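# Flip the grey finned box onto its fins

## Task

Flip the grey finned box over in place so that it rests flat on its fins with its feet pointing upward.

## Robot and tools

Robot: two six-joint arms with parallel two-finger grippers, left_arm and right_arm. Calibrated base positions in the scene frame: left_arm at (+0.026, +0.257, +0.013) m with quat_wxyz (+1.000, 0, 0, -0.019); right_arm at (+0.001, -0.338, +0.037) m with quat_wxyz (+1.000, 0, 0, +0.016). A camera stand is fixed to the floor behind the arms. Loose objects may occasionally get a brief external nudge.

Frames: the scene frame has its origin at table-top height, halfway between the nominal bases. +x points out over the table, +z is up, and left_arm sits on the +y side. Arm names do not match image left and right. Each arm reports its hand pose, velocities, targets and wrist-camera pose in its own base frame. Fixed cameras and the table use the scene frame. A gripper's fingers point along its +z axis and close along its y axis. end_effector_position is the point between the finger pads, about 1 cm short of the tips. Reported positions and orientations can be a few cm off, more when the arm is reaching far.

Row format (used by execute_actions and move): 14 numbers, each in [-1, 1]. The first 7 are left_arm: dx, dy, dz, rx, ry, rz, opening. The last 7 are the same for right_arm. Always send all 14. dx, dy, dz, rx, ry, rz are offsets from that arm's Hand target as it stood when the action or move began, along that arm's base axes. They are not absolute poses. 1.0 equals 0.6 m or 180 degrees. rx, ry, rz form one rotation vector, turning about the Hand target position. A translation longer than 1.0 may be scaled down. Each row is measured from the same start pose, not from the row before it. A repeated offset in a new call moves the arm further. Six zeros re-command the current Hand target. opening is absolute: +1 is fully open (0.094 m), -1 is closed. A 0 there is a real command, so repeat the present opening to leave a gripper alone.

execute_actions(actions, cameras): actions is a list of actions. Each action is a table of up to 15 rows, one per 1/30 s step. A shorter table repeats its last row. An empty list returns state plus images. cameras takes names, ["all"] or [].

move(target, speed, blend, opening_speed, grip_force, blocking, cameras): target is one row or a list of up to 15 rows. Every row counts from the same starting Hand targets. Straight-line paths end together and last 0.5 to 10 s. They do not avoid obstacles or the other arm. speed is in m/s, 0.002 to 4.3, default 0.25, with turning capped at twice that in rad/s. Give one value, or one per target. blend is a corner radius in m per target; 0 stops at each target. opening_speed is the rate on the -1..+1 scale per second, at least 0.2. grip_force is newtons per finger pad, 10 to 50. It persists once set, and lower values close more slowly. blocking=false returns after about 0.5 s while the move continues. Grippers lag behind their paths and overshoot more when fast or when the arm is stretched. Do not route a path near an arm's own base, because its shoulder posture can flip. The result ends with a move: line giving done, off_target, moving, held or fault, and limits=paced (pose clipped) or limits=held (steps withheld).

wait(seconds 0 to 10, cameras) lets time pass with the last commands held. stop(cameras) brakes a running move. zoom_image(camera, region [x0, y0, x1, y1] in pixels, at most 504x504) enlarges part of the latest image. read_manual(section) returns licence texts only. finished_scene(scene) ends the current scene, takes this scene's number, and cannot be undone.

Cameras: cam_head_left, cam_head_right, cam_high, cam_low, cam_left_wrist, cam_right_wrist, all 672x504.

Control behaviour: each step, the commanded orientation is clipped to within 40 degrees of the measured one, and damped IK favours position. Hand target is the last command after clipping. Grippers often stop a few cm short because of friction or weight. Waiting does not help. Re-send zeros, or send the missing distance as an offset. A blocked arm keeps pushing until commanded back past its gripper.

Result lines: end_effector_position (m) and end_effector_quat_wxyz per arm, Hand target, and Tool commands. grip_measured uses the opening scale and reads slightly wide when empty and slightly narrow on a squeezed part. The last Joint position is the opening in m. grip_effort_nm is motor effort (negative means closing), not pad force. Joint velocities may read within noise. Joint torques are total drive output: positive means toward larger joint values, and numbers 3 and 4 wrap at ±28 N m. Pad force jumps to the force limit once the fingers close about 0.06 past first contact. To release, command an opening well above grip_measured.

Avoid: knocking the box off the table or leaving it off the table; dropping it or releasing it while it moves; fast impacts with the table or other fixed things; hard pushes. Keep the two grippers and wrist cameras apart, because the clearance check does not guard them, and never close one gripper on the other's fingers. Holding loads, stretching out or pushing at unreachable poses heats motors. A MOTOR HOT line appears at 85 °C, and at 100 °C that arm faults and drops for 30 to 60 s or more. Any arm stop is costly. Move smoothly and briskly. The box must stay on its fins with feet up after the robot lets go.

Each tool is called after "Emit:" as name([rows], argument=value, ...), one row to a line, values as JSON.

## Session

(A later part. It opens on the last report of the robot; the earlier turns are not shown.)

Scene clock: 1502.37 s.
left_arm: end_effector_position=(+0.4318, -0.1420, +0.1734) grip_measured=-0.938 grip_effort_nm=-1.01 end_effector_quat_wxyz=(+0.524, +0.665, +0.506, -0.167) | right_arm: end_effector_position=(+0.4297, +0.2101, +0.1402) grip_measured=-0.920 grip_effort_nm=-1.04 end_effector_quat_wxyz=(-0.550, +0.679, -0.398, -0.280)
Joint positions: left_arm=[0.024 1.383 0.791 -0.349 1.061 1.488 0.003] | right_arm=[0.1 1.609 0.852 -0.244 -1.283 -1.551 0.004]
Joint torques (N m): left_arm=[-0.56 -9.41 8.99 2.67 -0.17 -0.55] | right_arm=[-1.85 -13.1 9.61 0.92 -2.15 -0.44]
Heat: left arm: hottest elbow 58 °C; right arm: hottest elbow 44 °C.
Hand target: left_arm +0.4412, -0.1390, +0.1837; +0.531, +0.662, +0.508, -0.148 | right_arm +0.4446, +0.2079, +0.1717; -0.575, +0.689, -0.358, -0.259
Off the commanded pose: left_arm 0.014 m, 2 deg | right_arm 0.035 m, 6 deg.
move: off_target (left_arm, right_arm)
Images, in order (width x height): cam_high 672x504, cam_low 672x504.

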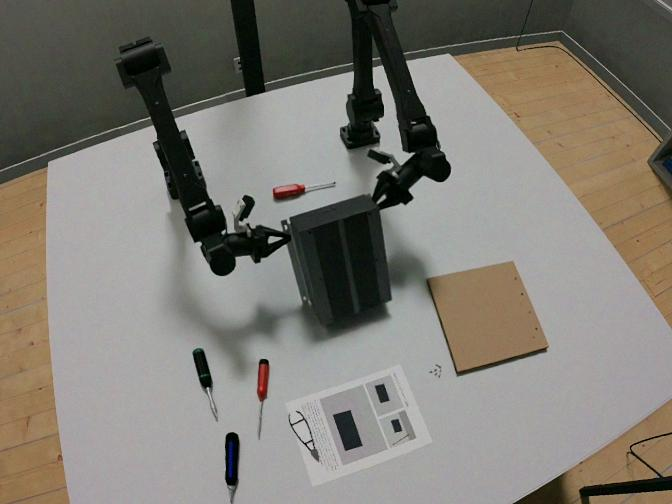

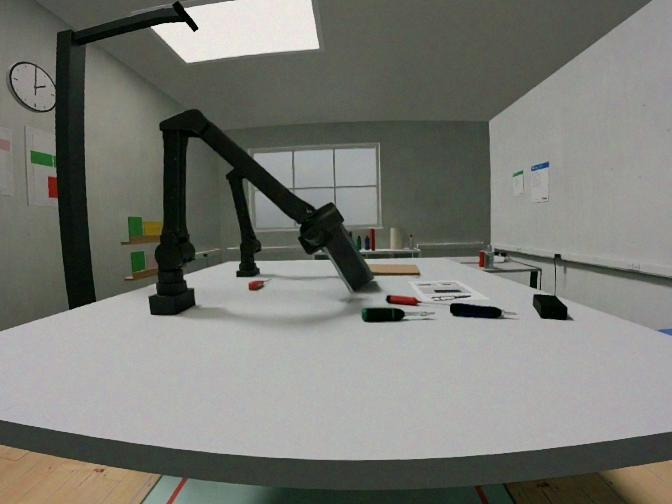

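Emit:
move(target=[0.0406,0.002,0.0222,-0.0021,0.0416,0,-1,0.0396,-0.0014,0.0217,0.0015,0.0416,0,-1], speed=0.04, cameras=["cam_low"])

Emit:
zoom_image(camera="cam_low", region=[240, 180, 440, 320])

Scene clock: 1553.30 s.
left_arm: end_effector_position=(+0.4467, -0.1433, +0.1842) grip_measured=-0.938 grip_effort_nm=-1.01 end_effector_quat_wxyz=(+0.496, +0.653, +0.536, -0.203) | right_arm: end_effector_position=(+0.4507, +0.2083, +0.1513) grip_measured=-0.921 grip_effort_nm=-1.04 end_effector_quat_wxyz=(-0.526, +0.662, -0.426, -0.323)
Joint positions: left_arm=[0.019 1.423 0.894 -0.512 1.053 1.474 0.003] | right_arm=[0.089 1.659 0.975 -0.469 -1.306 -1.587 0.004]
Joint torques (N m): left_arm=[0.26 -8.12 12.26 0.94 0.29 -0.43] | right_arm=[-1.67 -13.74 10.55 0.76 -1.91 -0.23]
Heat: left arm: hottest elbow 59 °C; right arm: hottest elbow 47 °C.
Hand target: left_arm +0.4655, -0.1378, +0.1971; +0.499, +0.649, +0.541, -0.193 | right_arm +0.4683, +0.2071, +0.1849; -0.552, +0.669, -0.394, -0.304
Off the commanded pose: left_arm 0.023 m, 1 deg | right_arm 0.038 m, 5 deg.
move: off_target (left_arm, right_arm)
Images, in order (width x height): cam_low 672x504.

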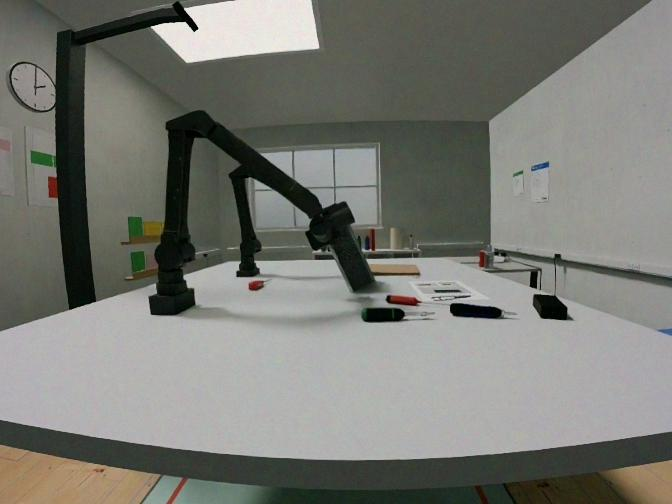

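Scaled by 2.520.

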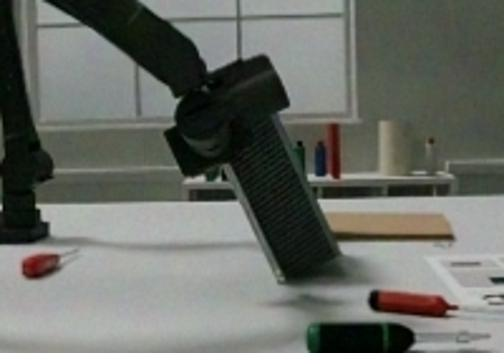

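Emit:
move(target=[0.0461,0.0023,0.0175,-0.0022,0.0444,0,-1,0.045,-0.0016,0.017,0.0016,0.0444,0,-1], speed=0.035, cameras=["cam_low"])

Emit:
zoom_image(camera="cam_low", region=[240, 180, 440, 320])

Scene clock: 1562.30 s.
left_arm: end_effector_position=(+0.4743, -0.1423, +0.1953) grip_measured=-0.938 grip_effort_nm=-1.01 end_effector_quat_wxyz=(+0.457, +0.635, +0.571, -0.250) | right_arm: end_effector_position=(+0.4796, +0.2078, +0.1630) grip_measured=-0.922 grip_effort_nm=-1.04 end_effector_quat_wxyz=(-0.497, +0.635, -0.461, -0.369)
Joint positions: left_arm=[0.02 1.514 1.056 -0.723 1.054 1.469 0.003] | right_arm=[0.081 1.731 1.12 -0.675 -1.326 -1.583 0.004]
Joint torques (N m): left_arm=[0.15 -9.88 12.48 0.87 0.43 -0.36] | right_arm=[-1.67 -15.44 10.65 0.36 -1.88 -0.36]
Heat: left arm: hottest elbow 59 °C; right arm: hottest elbow 47 °C.
Hand target: left_arm +0.4932, -0.1365, +0.2076; +0.462, +0.632, +0.573, -0.240 | right_arm +0.4954, +0.2061, +0.1951; -0.525, +0.645, -0.431, -0.351
Off the commanded pose: left_arm 0.023 m, 1 deg | right_arm 0.036 m, 5 deg.
move: off_target (left_arm, right_arm)
Images, in order (width x height): cam_low 672x504.

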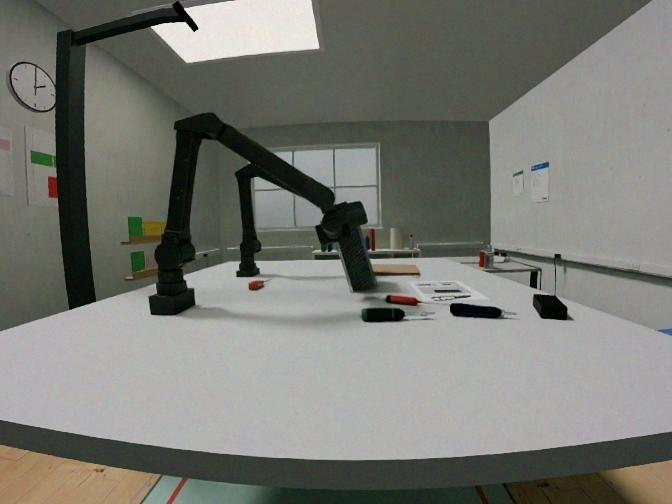

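Scaled by 2.520.

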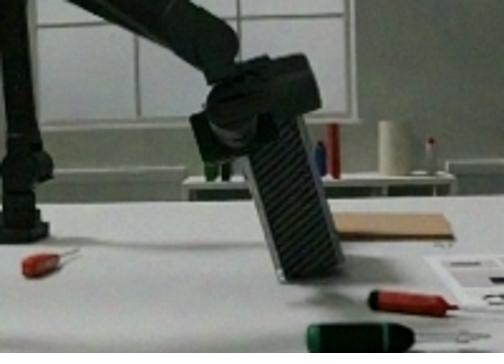

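Emit:
move(target=[0.0725,0.0036,0.0125,-0.0033,0.0666,0,-1,0.071,-0.0025,0.0125,0.0023,0.0666,0,-1], speed=0.03, cameras=["cam_low","cam_high"])

Emit:
zoom_image(camera="cam_low", region=[240, 180, 440, 320])

Scene clock: 1573.70 s.
left_arm: end_effector_position=(+0.5164, -0.1391, +0.2059) grip_measured=-0.938 grip_effort_nm=-1.01 end_effector_quat_wxyz=(+0.397, +0.601, +0.617, -0.318) | right_arm: end_effector_position=(+0.5239, +0.2095, +0.1766) grip_measured=-0.924 grip_effort_nm=-1.04 end_effector_quat_wxyz=(-0.450, +0.591, -0.509, -0.435)
Joint positions: left_arm=[0.025 1.674 1.306 -1.026 1.058 1.466 0.003] | right_arm=[0.076 1.861 1.353 -0.981 -1.352 -1.578 0.004]
Joint torques (N m): left_arm=[-0.09 -11.69 12.98 0.64 0.46 -0.3] | right_arm=[-1.85 -17.26 10.14 0.08 -1.73 -0.5]
Heat: left arm: hottest elbow 61 °C; right arm: hottest elbow 47 °C.
Hand target: left_arm +0.5366, -0.1343, +0.2150; +0.403, +0.602, +0.617, -0.307 | right_arm +0.5379, +0.2047, +0.2025; -0.479, +0.603, -0.482, -0.418
Off the commanded pose: left_arm 0.023 m, 1 deg | right_arm 0.030 m, 5 deg.
move: off_target (left_arm, right_arm)
Images, in order (width x height): cam_high 672x504, cam_low 672x504.

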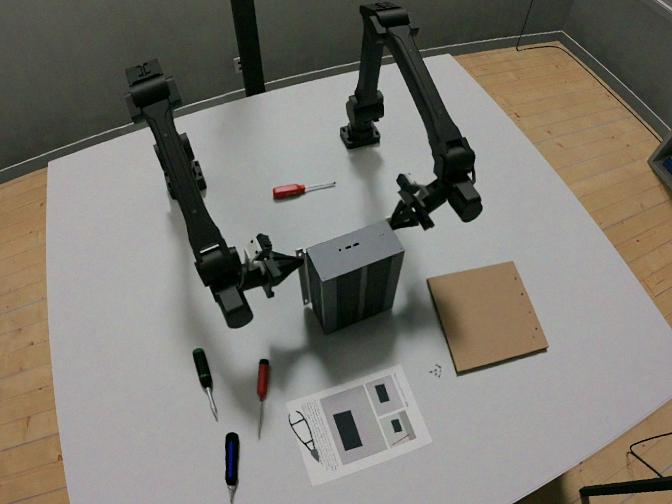

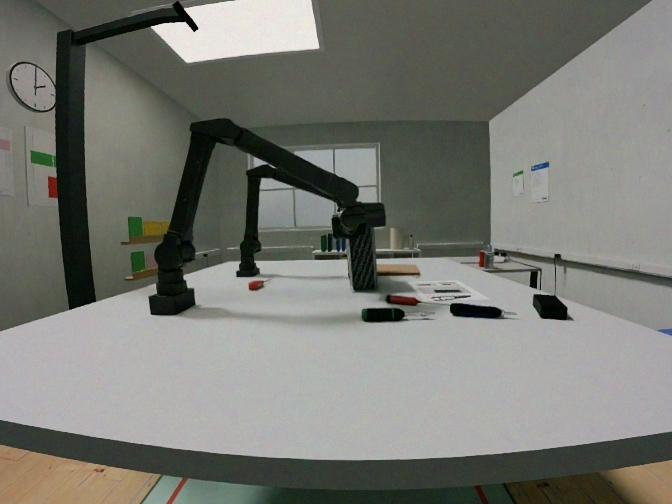

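Scaled by 2.520.

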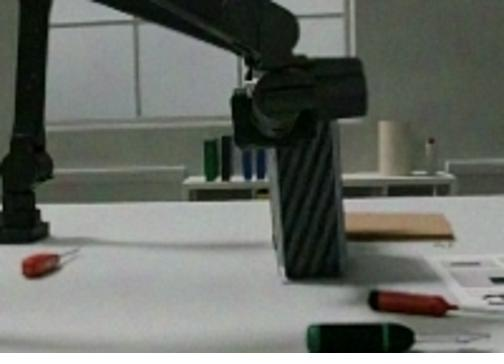

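Emit:
move(target=[0.0275,0.001,-0.004,-0.0012,0.025,0,-1,0.024,-0.001,-0.006,0.0009,0.025,0,-1], speed=0.03, cameras=["cam_low"])

Emit:
zoom_image(camera="cam_low", region=[240, 180, 440, 320])

Scene clock: 1592.17 s.
left_arm: end_effector_position=(+0.5328, -0.1383, +0.2100) grip_measured=-0.938 grip_effort_nm=-1.01 end_effector_quat_wxyz=(+0.376, +0.588, +0.630, -0.340) | right_arm: end_effector_position=(+0.5392, +0.2093, +0.1802) grip_measured=-0.924 grip_effort_nm=-1.04 end_effector_quat_wxyz=(-0.434, +0.572, -0.524, -0.458)
Joint positions: left_arm=[0.026 1.737 1.404 -1.133 1.061 1.467 0.003] | right_arm=[0.072 1.911 1.435 -1.086 -1.365 -1.578 0.004]
Joint torques (N m): left_arm=[-0.15 -12.04 12.78 0.68 0.41 -0.3] | right_arm=[-2.08 -16.79 9.84 0.06 -1.57 -0.57]
Heat: left arm: hottest elbow 63 °C; right arm: hottest elbow 49 °C.
Hand target: left_arm +0.5533, -0.1336, +0.2129; +0.380, +0.588, +0.632, -0.332 | right_arm +0.5524, +0.2040, +0.1988; -0.461, +0.585, -0.500, -0.442
Off the commanded pose: left_arm 0.021 m, 1 deg | right_arm 0.023 m, 5 deg.
move: off_target (left_arm, right_arm)
Images, in order (width x height): cam_low 672x504.

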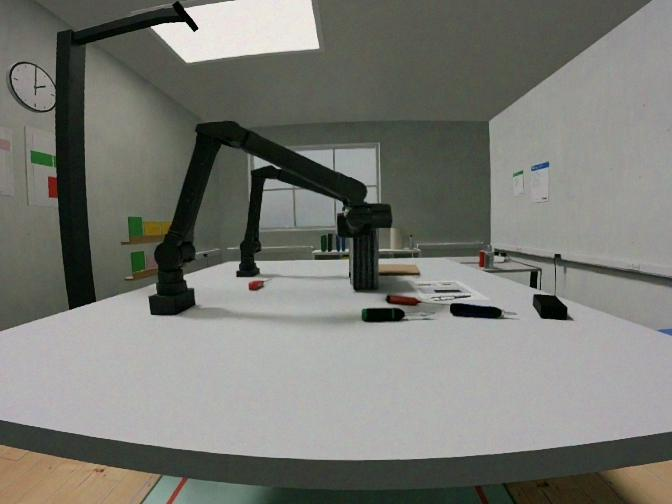

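Scaled by 2.520.

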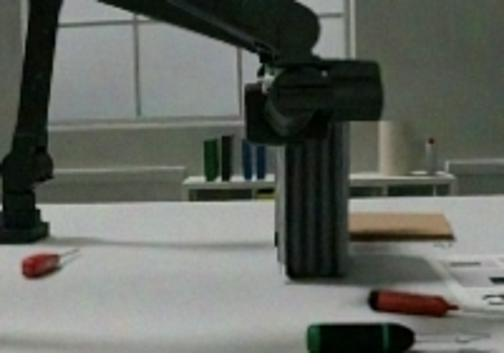

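Emit:
move(target=[-0.05,-0.005,0.045,0,0,0,-1,-0.037,-0.005,0.025,0,0,0,-1], speed=0.03, cameras=["cam_low"])

Emit:
zoom_image(camera="cam_low", region=[240, 180, 440, 320])

Scene clock: 1601.63 s.
left_arm: end_effector_position=(+0.5260, -0.1385, +0.2104) grip_measured=-0.938 grip_effort_nm=-1.01 end_effector_quat_wxyz=(+0.371, +0.593, +0.630, -0.338) | right_arm: end_effector_position=(+0.5325, +0.2078, +0.1794) grip_measured=-0.924 grip_effort_nm=-1.04 end_effector_quat_wxyz=(-0.433, +0.574, -0.523, -0.457)
Joint positions: left_arm=[0.025 1.724 1.393 -1.149 1.049 1.482 0.003] | right_arm=[0.071 1.9 1.417 -1.097 -1.362 -1.601 0.004]
Joint torques (N m): left_arm=[-0.44 -18.02 9.62 -0.08 0.87 -0.53] | right_arm=[-1.55 -21.19 7.13 -0.39 -1.72 -0.44]
Heat: left arm: hottest elbow 63 °C; right arm: hottest elbow 49 °C.
Hand target: left_arm +0.5232, -0.1367, +0.2397; +0.380, +0.588, +0.632, -0.332 | right_arm +0.5301, +0.2009, +0.2137; -0.461, +0.585, -0.500, -0.442
Off the commanded pose: left_arm 0.030 m, 1 deg | right_arm 0.035 m, 5 deg.
move: off_target (left_arm, right_arm)
Images, in order (width x height): cam_low 672x504.

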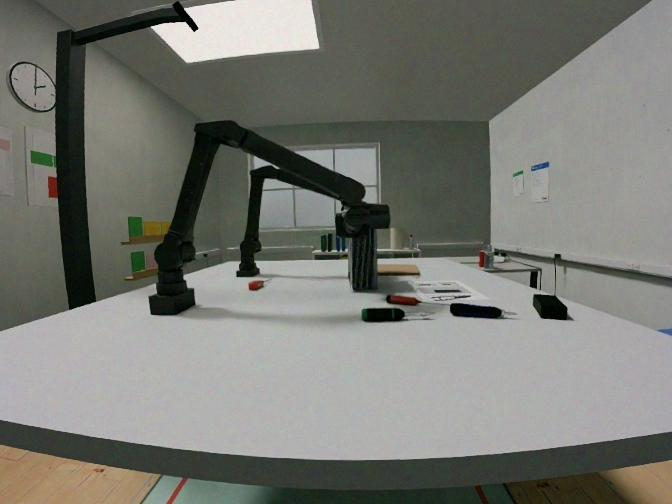

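Scaled by 2.520.

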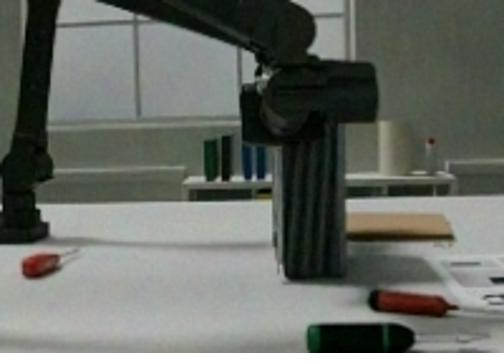

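Emit:
move(target=[-0.1,-0.018,0.005,0,0,0,-1,-0.1,-0.018,0.005,0,0,0,-1], speed=0.035, cameras=["cam_low","cam_high"])

Emit:
zoom_image(camera="cam_low", region=[240, 180, 440, 320])

Scene clock: 1609.57 s.
left_arm: end_effector_position=(+0.4611, -0.1492, +0.2126) grip_measured=-0.938 grip_effort_nm=-1.01 end_effector_quat_wxyz=(+0.361, +0.588, +0.635, -0.346) | right_arm: end_effector_position=(+0.4672, +0.1996, +0.1816) grip_measured=-0.924 grip_effort_nm=-1.04 end_effector_quat_wxyz=(-0.422, +0.568, -0.531, -0.466)
Joint positions: left_arm=[0.004 1.568 1.203 -1.112 1.045 1.444 0.003] | right_arm=[0.063 1.766 1.224 -1.122 -1.359 -1.651 0.004]
Joint torques (N m): left_arm=[-0.32 -15.62 9.83 0.83 0.93 -0.53] | right_arm=[-2.49 -19.49 7.54 0.13 -1.77 -0.65]
Heat: left arm: hottest elbow 62 °C; right arm: hottest elbow 47 °C.
Hand target: left_arm +0.4631, -0.1474, +0.2427; +0.380, +0.588, +0.632, -0.332 | right_arm +0.4701, +0.1902, +0.2169; -0.461, +0.585, -0.500, -0.442
Off the commanded pose: left_arm 0.030 m, 3 deg | right_arm 0.037 m, 7 deg.
move: off_target (left_arm, right_arm)
Images, in order (width x height): cam_high 672x504, cam_low 672x504.

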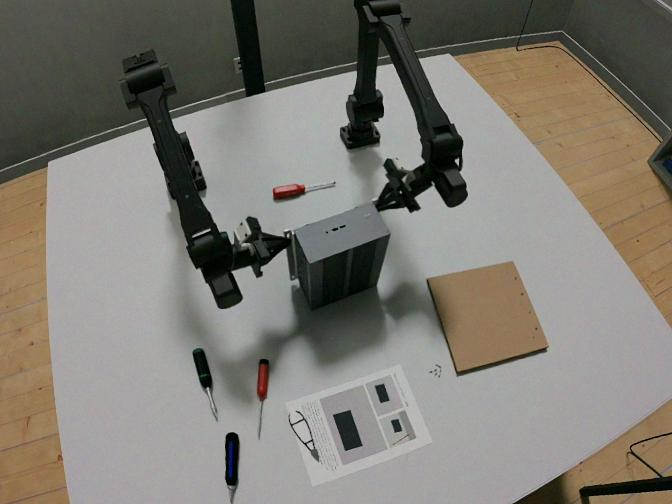

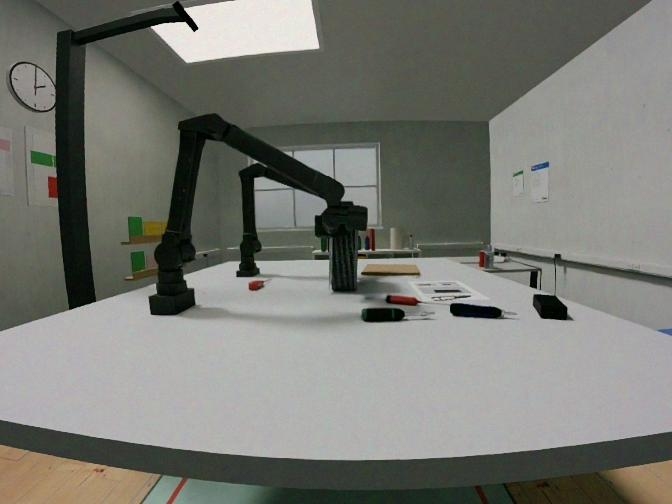

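Scaled by 2.520.

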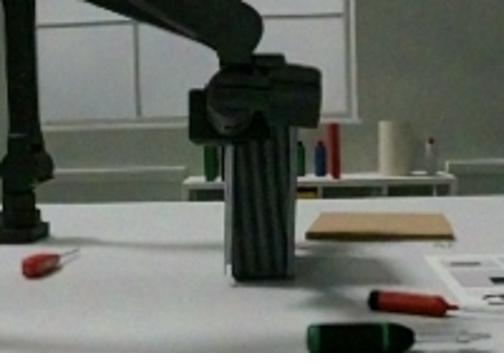

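Emit:
move(target=[-0.1333,-0.02,0.0,0,0,0,-1,-0.1333,-0.02,0.0,0,0,0,-1], speed=0.035, cameras=["cam_low","cam_high"])

Emit:
zoom_image(camera="cam_low", region=[240, 180, 440, 320])

Scene clock: 1623.13 s.
left_arm: end_effector_position=(+0.3768, -0.1639, +0.2139) grip_measured=-0.938 grip_effort_nm=-1.01 end_effector_quat_wxyz=(+0.352, +0.583, +0.642, -0.354) | right_arm: end_effector_position=(+0.3820, +0.1905, +0.1828) grip_measured=-0.924 grip_effort_nm=-1.04 end_effector_quat_wxyz=(-0.412, +0.566, -0.535, -0.473)
Joint positions: left_arm=[-0.035 1.349 0.973 -1.058 1.039 1.361 0.003] | right_arm=[0.055 1.591 0.992 -1.163 -1.352 -1.726 0.004]
Joint torques (N m): left_arm=[0.32 -12.16 10.36 1.14 0.88 -0.32] | right_arm=[-3.02 -15.56 7.83 -0.35 -1.81 -0.81]
Heat: left arm: hottest elbow 60 °C; right arm: hottest elbow 47 °C.
Hand target: left_arm +0.3832, -0.1594, +0.2426; +0.380, +0.588, +0.632, -0.332 | right_arm +0.3901, +0.1782, +0.2169; -0.461, +0.586, -0.500, -0.442
Off the commanded pose: left_arm 0.030 m, 4 deg | right_arm 0.037 m, 8 deg.
move: off_target (left_arm, right_arm)
Images, in order (width x height): cam_high 672x504, cam_low 672x504.

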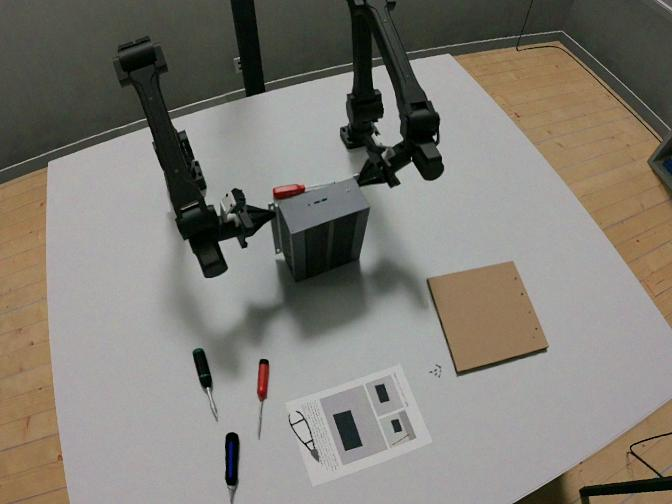

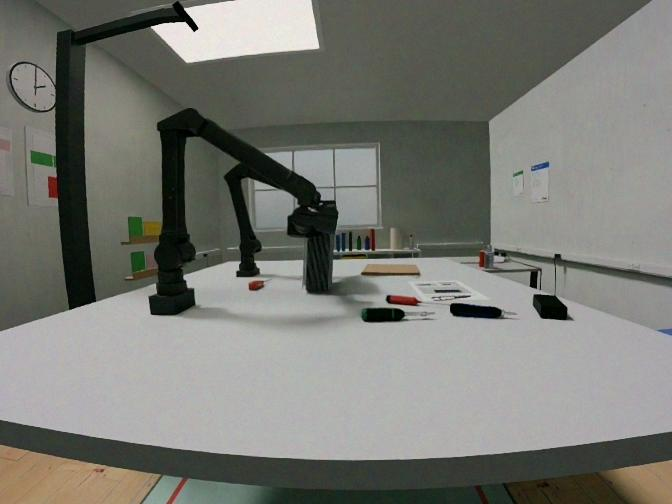

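Scaled by 2.520.

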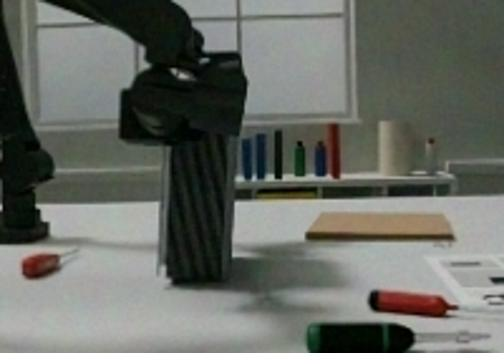

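Emit:
move(target=[-0.1,-0.015,-0.01,0,0,0,-1,-0.1,-0.015,-0.01,0,0,0,-1], speed=0.035, cameras=["cam_low","cam_high"])

Emit:
zoom_image(camera="cam_low", region=[240, 180, 440, 320])

Scene clock: 1630.87 s.
left_arm: end_effector_position=(+0.3148, -0.1754, +0.2136) grip_measured=-0.938 grip_effort_nm=-1.01 end_effector_quat_wxyz=(+0.352, +0.584, +0.639, -0.356) | right_arm: end_effector_position=(+0.3189, +0.1834, +0.1825) grip_measured=-0.923 grip_effort_nm=-1.04 end_effector_quat_wxyz=(-0.411, +0.569, -0.532, -0.474)
Joint positions: left_arm=[-0.078 1.172 0.816 -1.015 1.037 1.287 0.003] | right_arm=[0.044 1.461 0.835 -1.221 -1.348 -1.816 0.004]
Joint torques (N m): left_arm=[1.03 -9 10.48 1.26 0.62 -0.23] | right_arm=[-3.43 -13.57 7.65 -0.58 -1.76 -0.85]
Heat: left arm: hottest elbow 60 °C; right arm: hottest elbow 46 °C.
Hand target: left_arm +0.3231, -0.1685, +0.2367; +0.380, +0.588, +0.632, -0.332 | right_arm +0.3301, +0.1692, +0.2108; -0.461, +0.586, -0.500, -0.442
Off the commanded pose: left_arm 0.025 m, 4 deg | right_arm 0.034 m, 8 deg.
move: off_target (left_arm, right_arm)
Images, in order (width x height): cam_high 672x504, cam_low 672x504.

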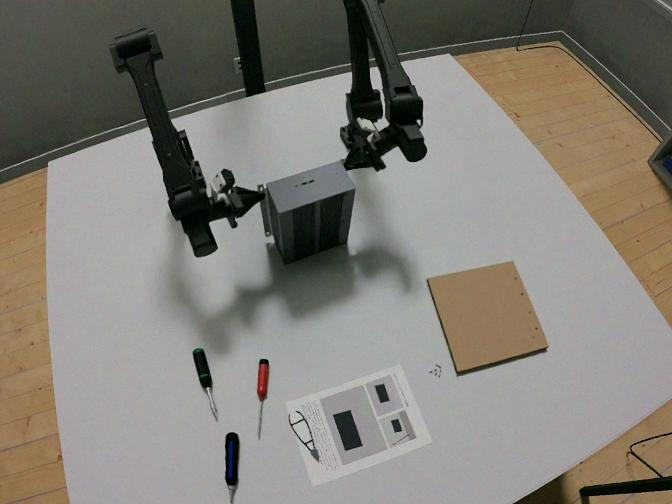

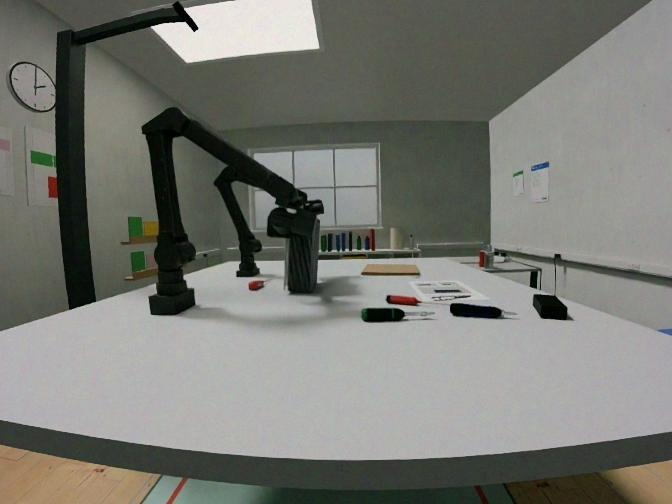

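Scaled by 2.520.

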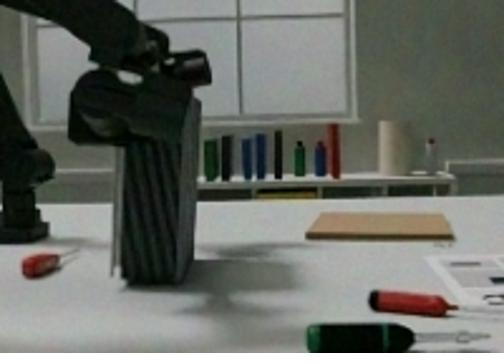

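Emit:
move(target=[0.06,0.0035,0.017,-0.0472,0.0414,0,-1,0.06,0,0.017,0.028,0.0444,0,-1], speed=0.03, cameras=["cam_low","cam_high"])

Emit:
zoom_image(camera="cam_low", region=[240, 180, 440, 320])

Scene clock: 1685.50 s.
left_arm: end_effector_position=(+0.3354, -0.1783, +0.2196) grip_measured=-0.938 grip_effort_nm=-1.01 end_effector_quat_wxyz=(+0.348, +0.540, +0.637, -0.427) | right_arm: end_effector_position=(+0.3374, +0.1794, +0.1874) grip_measured=-0.921 grip_effort_nm=-1.04 end_effector_quat_wxyz=(-0.395, +0.517, -0.545, -0.529)
Joint positions: left_arm=[-0.053 1.291 0.883 -1.084 1.164 1.302 0.003] | right_arm=[0.024 1.605 0.934 -1.533 -1.411 -2.04 0.004]
Joint torques (N m): left_arm=[2.84 -7 13.11 0.17 1.83 -0.06] | right_arm=[-2.84 -12.1 10.5 -1.35 -2.09 -0.69]
Heat: left arm: hottest elbow 58 °C; right arm: hottest elbow 45 °C.
Hand target: left_arm +0.3592, -0.1663, +0.2469; +0.380, +0.536, +0.629, -0.415 | right_arm +0.3662, +0.1692, +0.2211; -0.450, +0.532, -0.511, -0.503
Off the commanded pose: left_arm 0.038 m, 4 deg | right_arm 0.045 m, 8 deg.
joint sent to its limit (right arm) — joint 6 (wrist roll), lower limit. The joint targets still meet the commanded pose.
move: off_target (left_arm, right_arm)
Images, in order (width x height): cam_high 672x504, cam_low 672x504.

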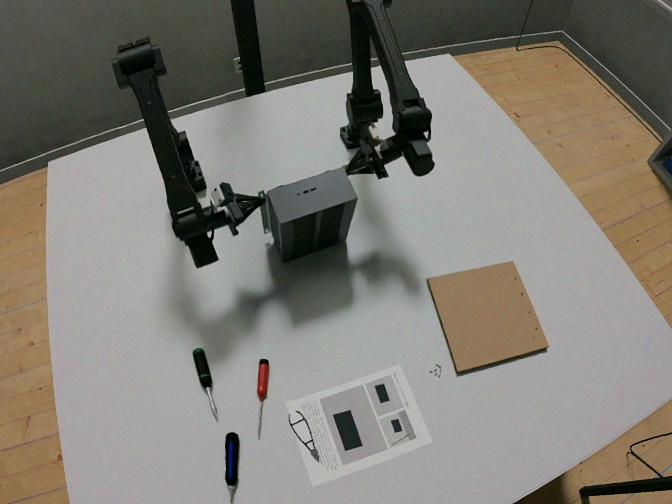

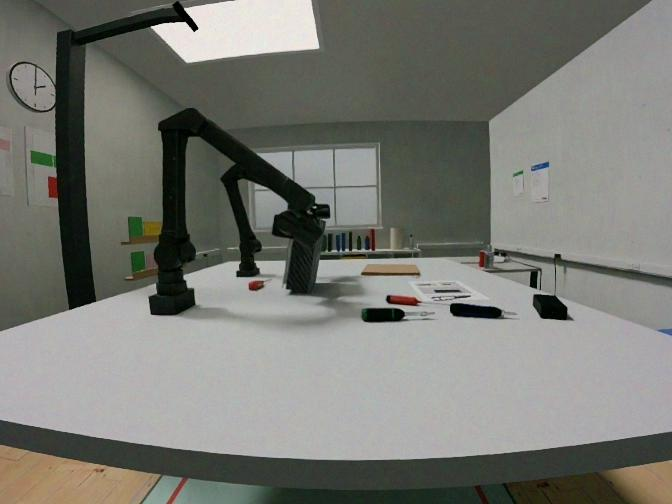

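Scaled by 2.520.

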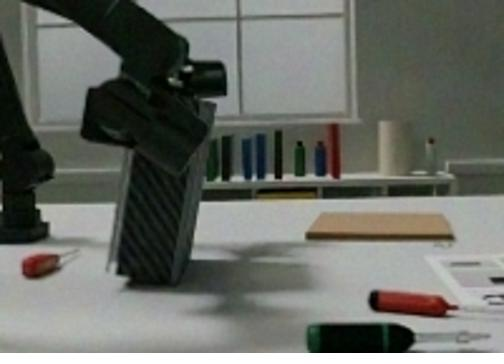

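Emit:
move(target=[0.052,0.0035,0.004,-0.0471,0.0471,0.0062,-1,0.052,0,0.004,0.0333,0.05,-0.0333,-1], speed=0.03, cameras=["cam_low","cam_left_wrist","cam_right_wrist"])

Emit:
zoom_image(camera="cam_low", region=[240, 180, 440, 320])

Scene clock: 1714.90 s.
left_arm: end_effector_position=(+0.3574, -0.1767, +0.2231) grip_measured=-0.938 grip_effort_nm=-1.01 end_effector_quat_wxyz=(+0.346, +0.492, +0.637, -0.482) | right_arm: end_effector_position=(+0.3588, +0.1793, +0.1916) grip_measured=-0.926 grip_effort_nm=-1.04 end_effector_quat_wxyz=(+0.402, -0.450, +0.566, +0.562)
Joint positions: left_arm=[-0.028 1.393 0.941 -1.143 1.27 1.304 0.003] | right_arm=[0.017 1.649 0.954 -1.525 -1.514 -1.943 0.003]
Joint torques (N m): left_arm=[2.61 -8.12 12.72 0.09 2 -0.12] | right_arm=[-3.37 -14.21 9.57 0.01 -2.04 -0.4]
Heat: left arm: hottest elbow 60 °C; right arm: hottest elbow 46 °C.
Hand target: left_arm +0.3817, -0.1648, +0.2486; +0.377, +0.486, +0.629, -0.475 (not the last commanded pose) | right_arm +0.3844, +0.1685, +0.2230; +0.459, -0.466, +0.540, +0.530 (not the last commanded pose)
Off the commanded pose: left_arm 0.044 m, 5 deg | right_arm 0.051 m, 8 deg.
move: held (right_arm; a check stopped the path), off_target (left_arm; braked when a check withheld steps of right_arm); limits=held
pose unreachable (right arm): on one or more control steps of this call, first in action 0 (counted from 0), this arm could not follow its commanded pose, so it was not sent that pose on those steps. It may still have moved: this result reports where it is.
cause: moving toward the commanded pose would bring two parts of the arm too close to each other (its wrist (the part past joint 4) and its wrist camera, with joints 5 (wrist yaw) and 6 (wrist roll) between them, 4 mm apart when it was first held).
Images, in order (width x height): cam_low 672x504, cam_left_wrist 672x504, cam_right_wrist 672x504.

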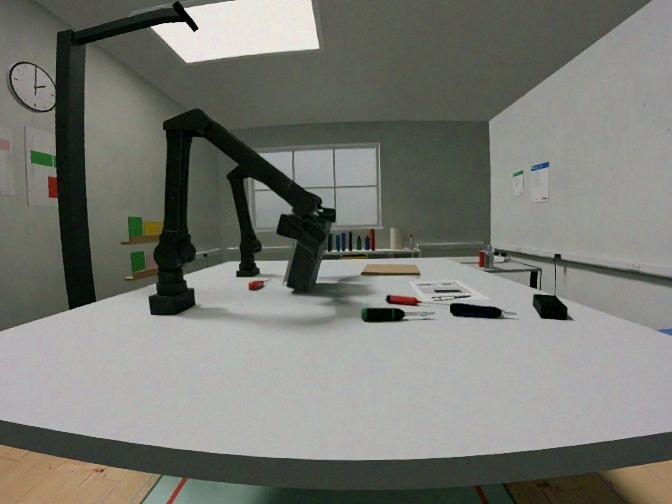

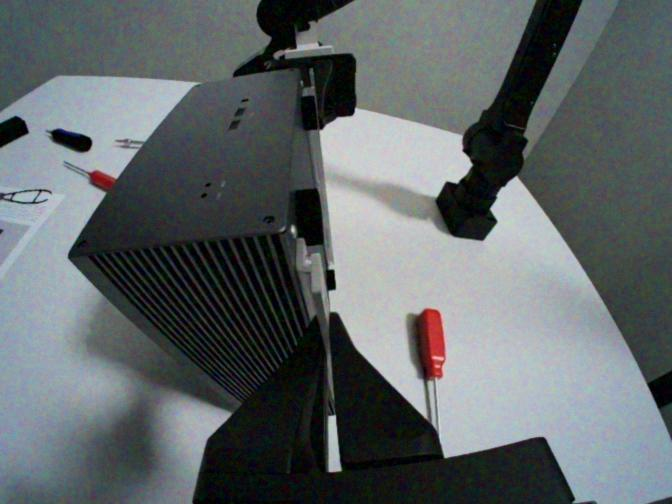

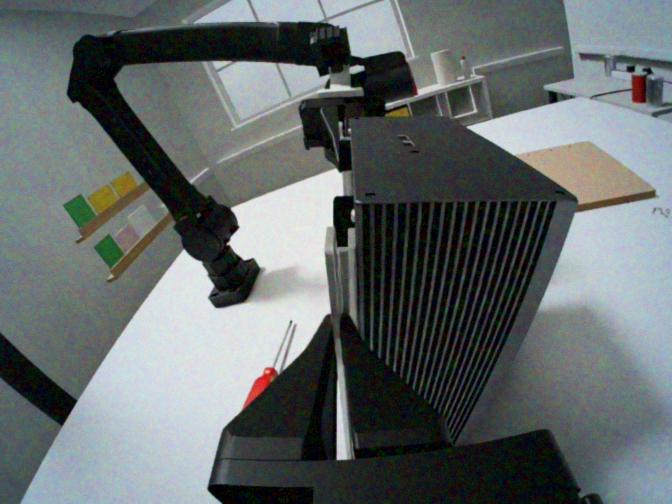

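Scaled by 2.520.

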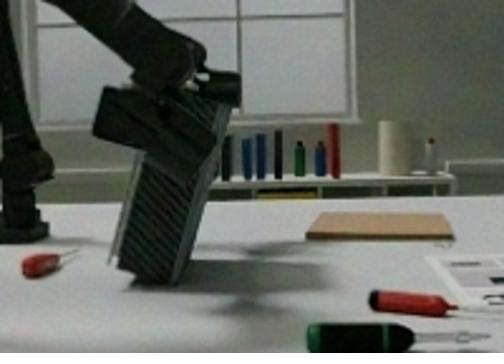

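Emit:
move(target=[0,0.01,0,0,0,0,-1,0,0.01,0,-0.039,0,-0.0167,-1], speed=0.03, cameras=[])

Scene clock: 1787.13 s.
left_arm: end_effector_position=(+0.3613, -0.1723, +0.2234) grip_measured=-0.938 grip_effort_nm=-1.01 end_effector_quat_wxyz=(+0.343, +0.483, +0.640, -0.489) | right_arm: end_effector_position=(+0.3668, +0.1827, +0.1953) grip_measured=-0.930 grip_effort_nm=-1.04 end_effector_quat_wxyz=(+0.386, -0.453, +0.607, +0.526)
Joint positions: left_arm=[-0.014 1.414 0.958 -1.188 1.28 1.335 0.003] | right_arm=[0.03 1.457 0.843 -0.819 -1.421 -1.134 0.003]
Joint torques (N m): left_arm=[2.61 -9.17 12.22 -0.29 1.59 0.12] | right_arm=[-2.43 -12.69 9.31 2.37 -0.77 -0.44]
Heat: left arm: hottest elbow 65 °C; right arm: hottest elbow 50 °C.
Hand target: left_arm +0.3818, -0.1587, +0.2487; +0.377, +0.486, +0.629, -0.475 | right_arm +0.3844, +0.1744, +0.2230; +0.443, -0.479, +0.584, +0.483
Off the commanded pose: left_arm 0.035 m, 4 deg | right_arm 0.034 m, 9 deg.
move: off_target (left_arm, right_arm)
No camera images: "cameras" was empty.

Emit:
move(target=[0.06,0.008,-0.008,-0.0555,0.0515,0.027,-1,0.06,0.008,-0.008,0.008,0.0549,-0.0082,-1], speed=0.03, cameras=["cam_low"])

Emit:
zoom_image(camera="cam_low", region=[240, 180, 440, 320])

Scene clock: 1825.77 s.
left_arm: end_effector_position=(+0.3998, -0.1689, +0.2245) grip_measured=-0.939 grip_effort_nm=-1.01 end_effector_quat_wxyz=(+0.355, +0.391, +0.641, -0.557) | right_arm: end_effector_position=(+0.3983, +0.1845, +0.1954) grip_measured=-0.924 grip_effort_nm=-1.04 end_effector_quat_wxyz=(+0.358, -0.390, +0.643, +0.554)
Joint positions: left_arm=[0.01 1.497 0.968 -0.974 1.443 1.046 0.003] | right_arm=[0.032 1.483 0.843 -0.499 -1.427 -0.684 0.004]
Joint torques (N m): left_arm=[2.55 -10.4 10.59 1.24 1.79 -0.26] | right_arm=[-2.02 -11.22 10.39 2.37 -0.56 -0.49]
Heat: left arm: hottest elbow 65 °C; right arm: hottest elbow 50 °C.
Hand target: left_arm +0.4177, -0.1539, +0.2438; +0.386, +0.384, +0.634, -0.549 | right_arm +0.4204, +0.1793, +0.2182; +0.404, -0.422, +0.620, +0.525
Off the commanded pose: left_arm 0.030 m, 4 deg | right_arm 0.032 m, 8 deg.
move: off_target (left_arm, right_arm)
Images, in order (width x height): cam_low 672x504.

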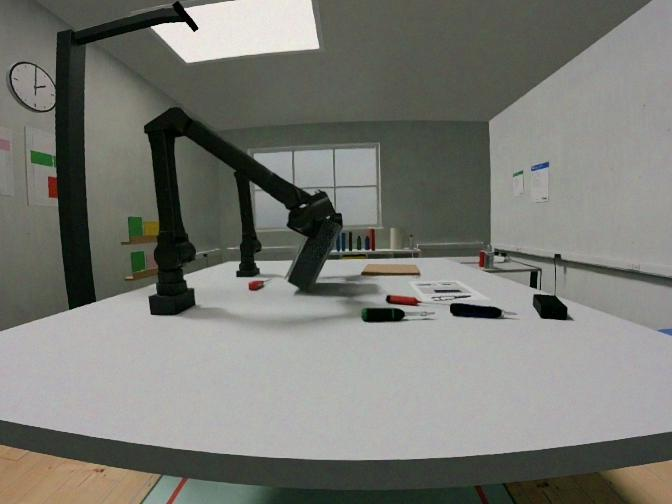

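Scaled by 2.520.

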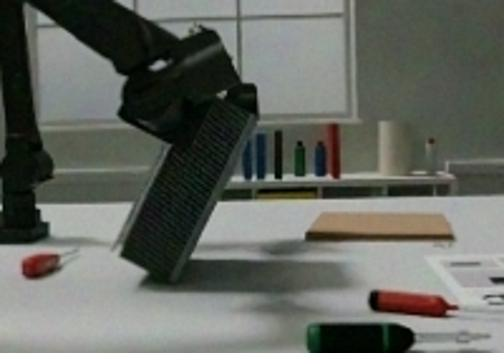

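Emit:
move(target=[0.088,0.002,-0.022,-0.0128,0.0827,0.0107,-1,0.088,0.002,-0.022,0.0134,0.0827,-0.0109,-1], speed=0.03, cameras=["cam_low"])

Emit:
zoom_image(camera="cam_low", region=[240, 180, 440, 320])

Scene clock: 1849.43 s.
left_arm: end_effector_position=(+0.4538, -0.1660, +0.2153) grip_measured=-0.939 grip_effort_nm=-1.01 end_effector_quat_wxyz=(+0.296, +0.300, +0.677, -0.603) | right_arm: end_effector_position=(+0.4517, +0.1858, +0.1847) grip_measured=-0.918 grip_effort_nm=-1.04 end_effector_quat_wxyz=(+0.297, -0.304, +0.677, +0.601)
Joint positions: left_arm=[0.017 1.616 1.061 -0.798 1.471 0.655 0.003] | right_arm=[0.03 1.62 0.937 -0.304 -1.449 -0.294 0.004]
Joint torques (N m): left_arm=[1.67 -11.75 10.71 1.24 1.38 -0.39] | right_arm=[-1.67 -12.28 10.4 2.11 -0.45 -0.39]
Heat: left arm: hottest elbow 63 °C; right arm: hottest elbow 51 °C.
Hand target: left_arm +0.4705, -0.1528, +0.2307; +0.317, +0.292, +0.674, -0.600 | right_arm +0.4732, +0.1805, +0.2049; +0.338, -0.331, +0.663, +0.581
Off the commanded pose: left_arm 0.026 m, 3 deg | right_arm 0.030 m, 6 deg.
move: off_target (left_arm, right_arm)
Images, in order (width x height): cam_low 672x504.

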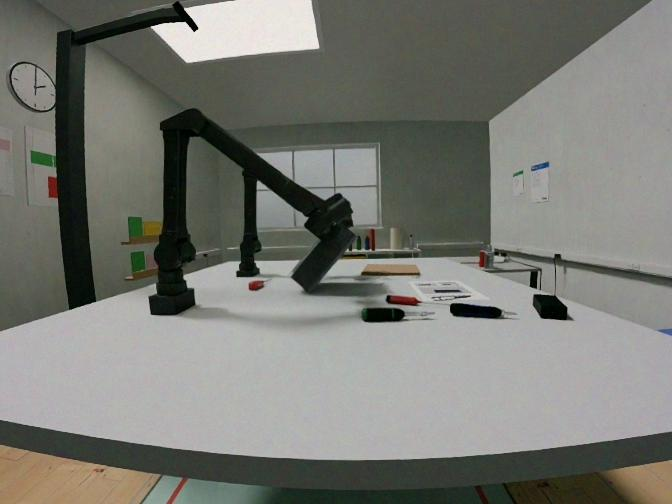

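Scaled by 2.520.

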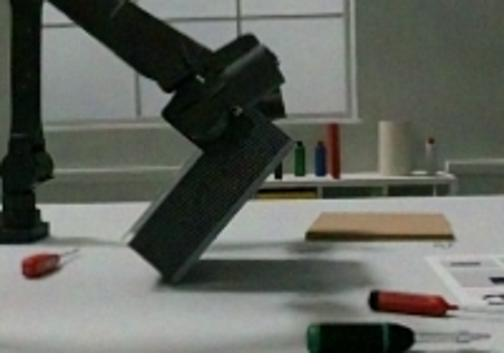

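Emit:
move(target=[0.0725,0.001,-0.036,-0.0094,0.0774,0.0027,-1,0.0725,0.001,-0.036,0.0093,0.0773,-0.0031,-1], speed=0.03, cameras=["cam_low"])

Emit:
zoom_image(camera="cam_low", region=[240, 180, 440, 320])

Scene clock: 1874.13 s.
left_arm: end_effector_position=(+0.4983, -0.1601, +0.1914) grip_measured=-0.939 grip_effort_nm=-1.01 end_effector_quat_wxyz=(+0.222, +0.210, +0.706, -0.639) | right_arm: end_effector_position=(+0.4975, +0.1871, +0.1631) grip_measured=-0.918 grip_effort_nm=-1.04 end_effector_quat_wxyz=(+0.221, -0.221, +0.704, +0.638)
Joint positions: left_arm=[0.028 1.755 1.168 -0.785 1.484 0.425 0.003] | right_arm=[0.029 1.765 1.055 -0.27 -1.464 -0.044 0.004]
Joint torques (N m): left_arm=[0.67 -14.1 10.97 1.14 1.4 -0.38] | right_arm=[-2.02 -14.39 9.8 2.24 -0.62 -0.4]
Heat: left arm: hottest elbow 64 °C; right arm: hottest elbow 51 °C.
Hand target: left_arm +0.5141, -0.1521, +0.2090; +0.240, +0.209, +0.700, -0.640 | right_arm +0.5167, +0.1811, +0.1834; +0.262, -0.251, +0.692, +0.625
Off the commanded pose: left_arm 0.025 m, 2 deg | right_arm 0.028 m, 6 deg.
move: off_target (left_arm, right_arm)
Images, in order (width x height): cam_low 672x504.

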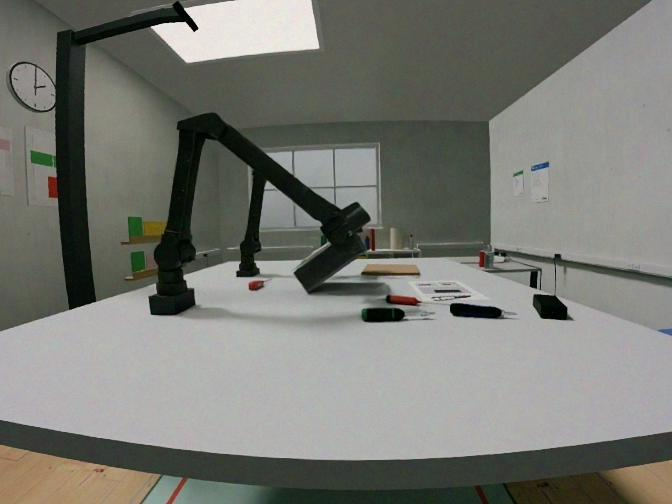

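Scaled by 2.520.

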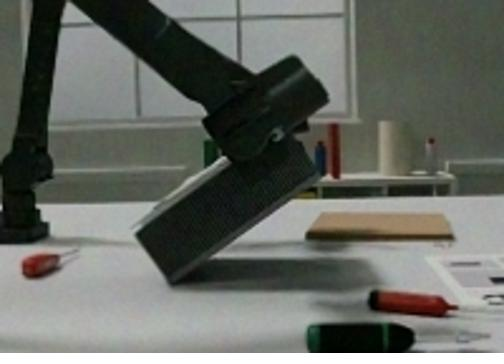

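Emit:
move(target=[0.051,0.001,-0.049,-0.0102,0.0719,0.0031,-1,0.051,0.001,-0.049,0.0091,0.0719,-0.0034,-1], speed=0.03, cameras=["cam_low"])

Emit:
zoom_image(camera="cam_low", region=[240, 180, 440, 320])

Scene clock: 1887.97 s.
left_arm: end_effector_position=(+0.5266, -0.1575, +0.1538) grip_measured=-0.939 grip_effort_nm=-1.01 end_effector_quat_wxyz=(+0.141, +0.119, +0.723, -0.666) | right_arm: end_effector_position=(+0.5249, +0.1881, +0.1276) grip_measured=-0.918 grip_effort_nm=-1.04 end_effector_quat_wxyz=(+0.139, -0.133, +0.720, +0.666)
Joint positions: left_arm=[0.031 1.879 1.228 -0.735 1.496 0.186 0.003] | right_arm=[0.029 1.891 1.114 -0.17 -1.48 0.236 0.004]
Joint torques (N m): left_arm=[0.21 -16.26 11.17 1.22 1.59 -0.27] | right_arm=[-1.96 -16.97 9.91 2.41 -0.73 -0.47]
Heat: left arm: hottest elbow 63 °C; right arm: hottest elbow 51 °C.
Hand target: left_arm +0.5447, -0.1514, +0.1797; +0.166, +0.128, +0.713, -0.669 | right_arm +0.5473, +0.1817, +0.1540; +0.190, -0.171, +0.709, +0.657
Off the commanded pose: left_arm 0.032 m, 3 deg | right_arm 0.035 m, 7 deg.
move: off_target (left_arm, right_arm)
Images, in order (width x height): cam_low 672x504.

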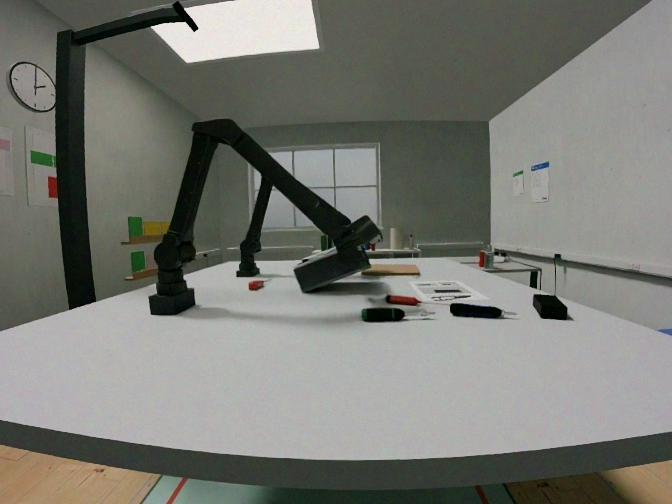

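Scaled by 2.520.

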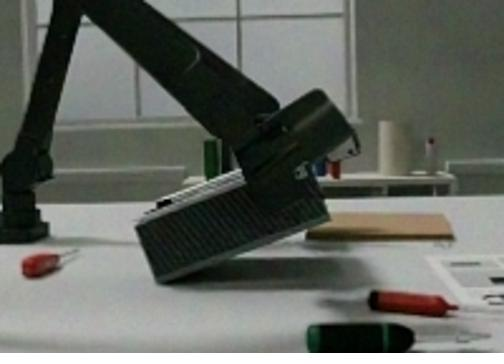

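Emit:
move(target=[0.02,0.001,-0.045,-0.007,0.0443,0.0023,-1,0.02,0.001,-0.045,0.006,0.0443,-0.0022,-1], speed=0.03, cameras=["cam_low","cam_high"])

Emit:
zoom_image(camera="cam_low", region=[240, 180, 440, 320])

Scene clock: 1908.53 s.
left_arm: end_effector_position=(+0.5373, -0.1563, +0.1229) grip_measured=-0.939 grip_effort_nm=-1.01 end_effector_quat_wxyz=(+0.086, +0.058, +0.726, -0.679) | right_arm: end_effector_position=(+0.5350, +0.1886, +0.0982) grip_measured=-0.918 grip_effort_nm=-1.04 end_effector_quat_wxyz=(+0.084, -0.075, +0.725, +0.680)
Joint positions: left_arm=[0.033 1.953 1.238 -0.651 1.507 0.001 0.003] | right_arm=[0.029 1.972 1.126 -0.052 -1.492 0.448 0.004]
Joint torques (N m): left_arm=[0.09 -17.61 10.78 1.54 1.61 -0.22] | right_arm=[-1.85 -18.61 9.4 2.67 -0.61 -0.61]
Heat: left arm: hottest elbow 64 °C; right arm: hottest elbow 48 °C.
Hand target: left_arm +0.5567, -0.1509, +0.1527; +0.120, +0.077, +0.716, -0.683 | right_arm +0.5593, +0.1823, +0.1271; +0.144, -0.121, +0.715, +0.674
Off the commanded pose: left_arm 0.036 m, 5 deg | right_arm 0.038 m, 9 deg.
move: off_target (left_arm, right_arm)
Images, in order (width x height): cam_high 672x504, cam_low 672x504.

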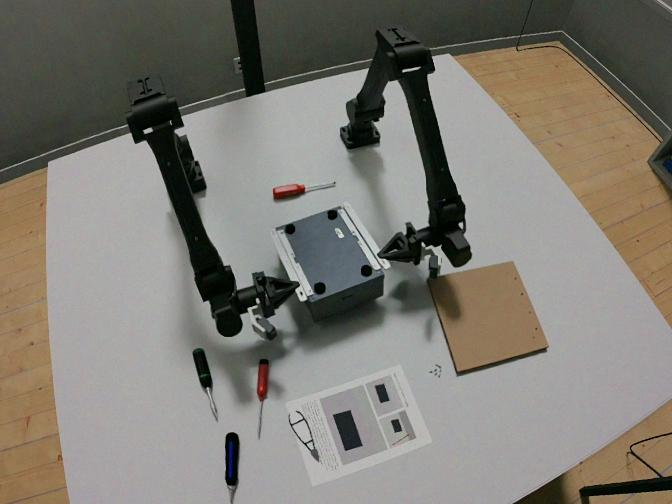

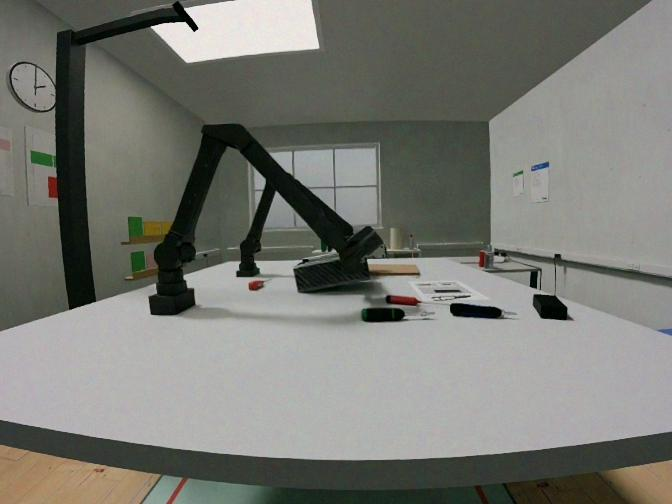

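Scaled by 2.520.

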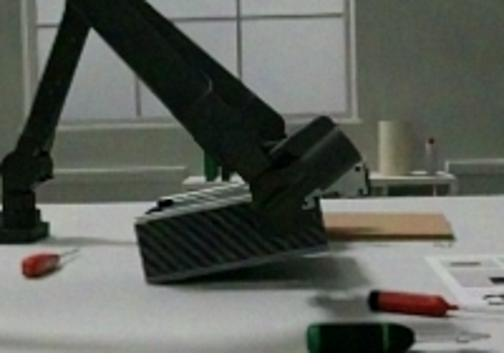

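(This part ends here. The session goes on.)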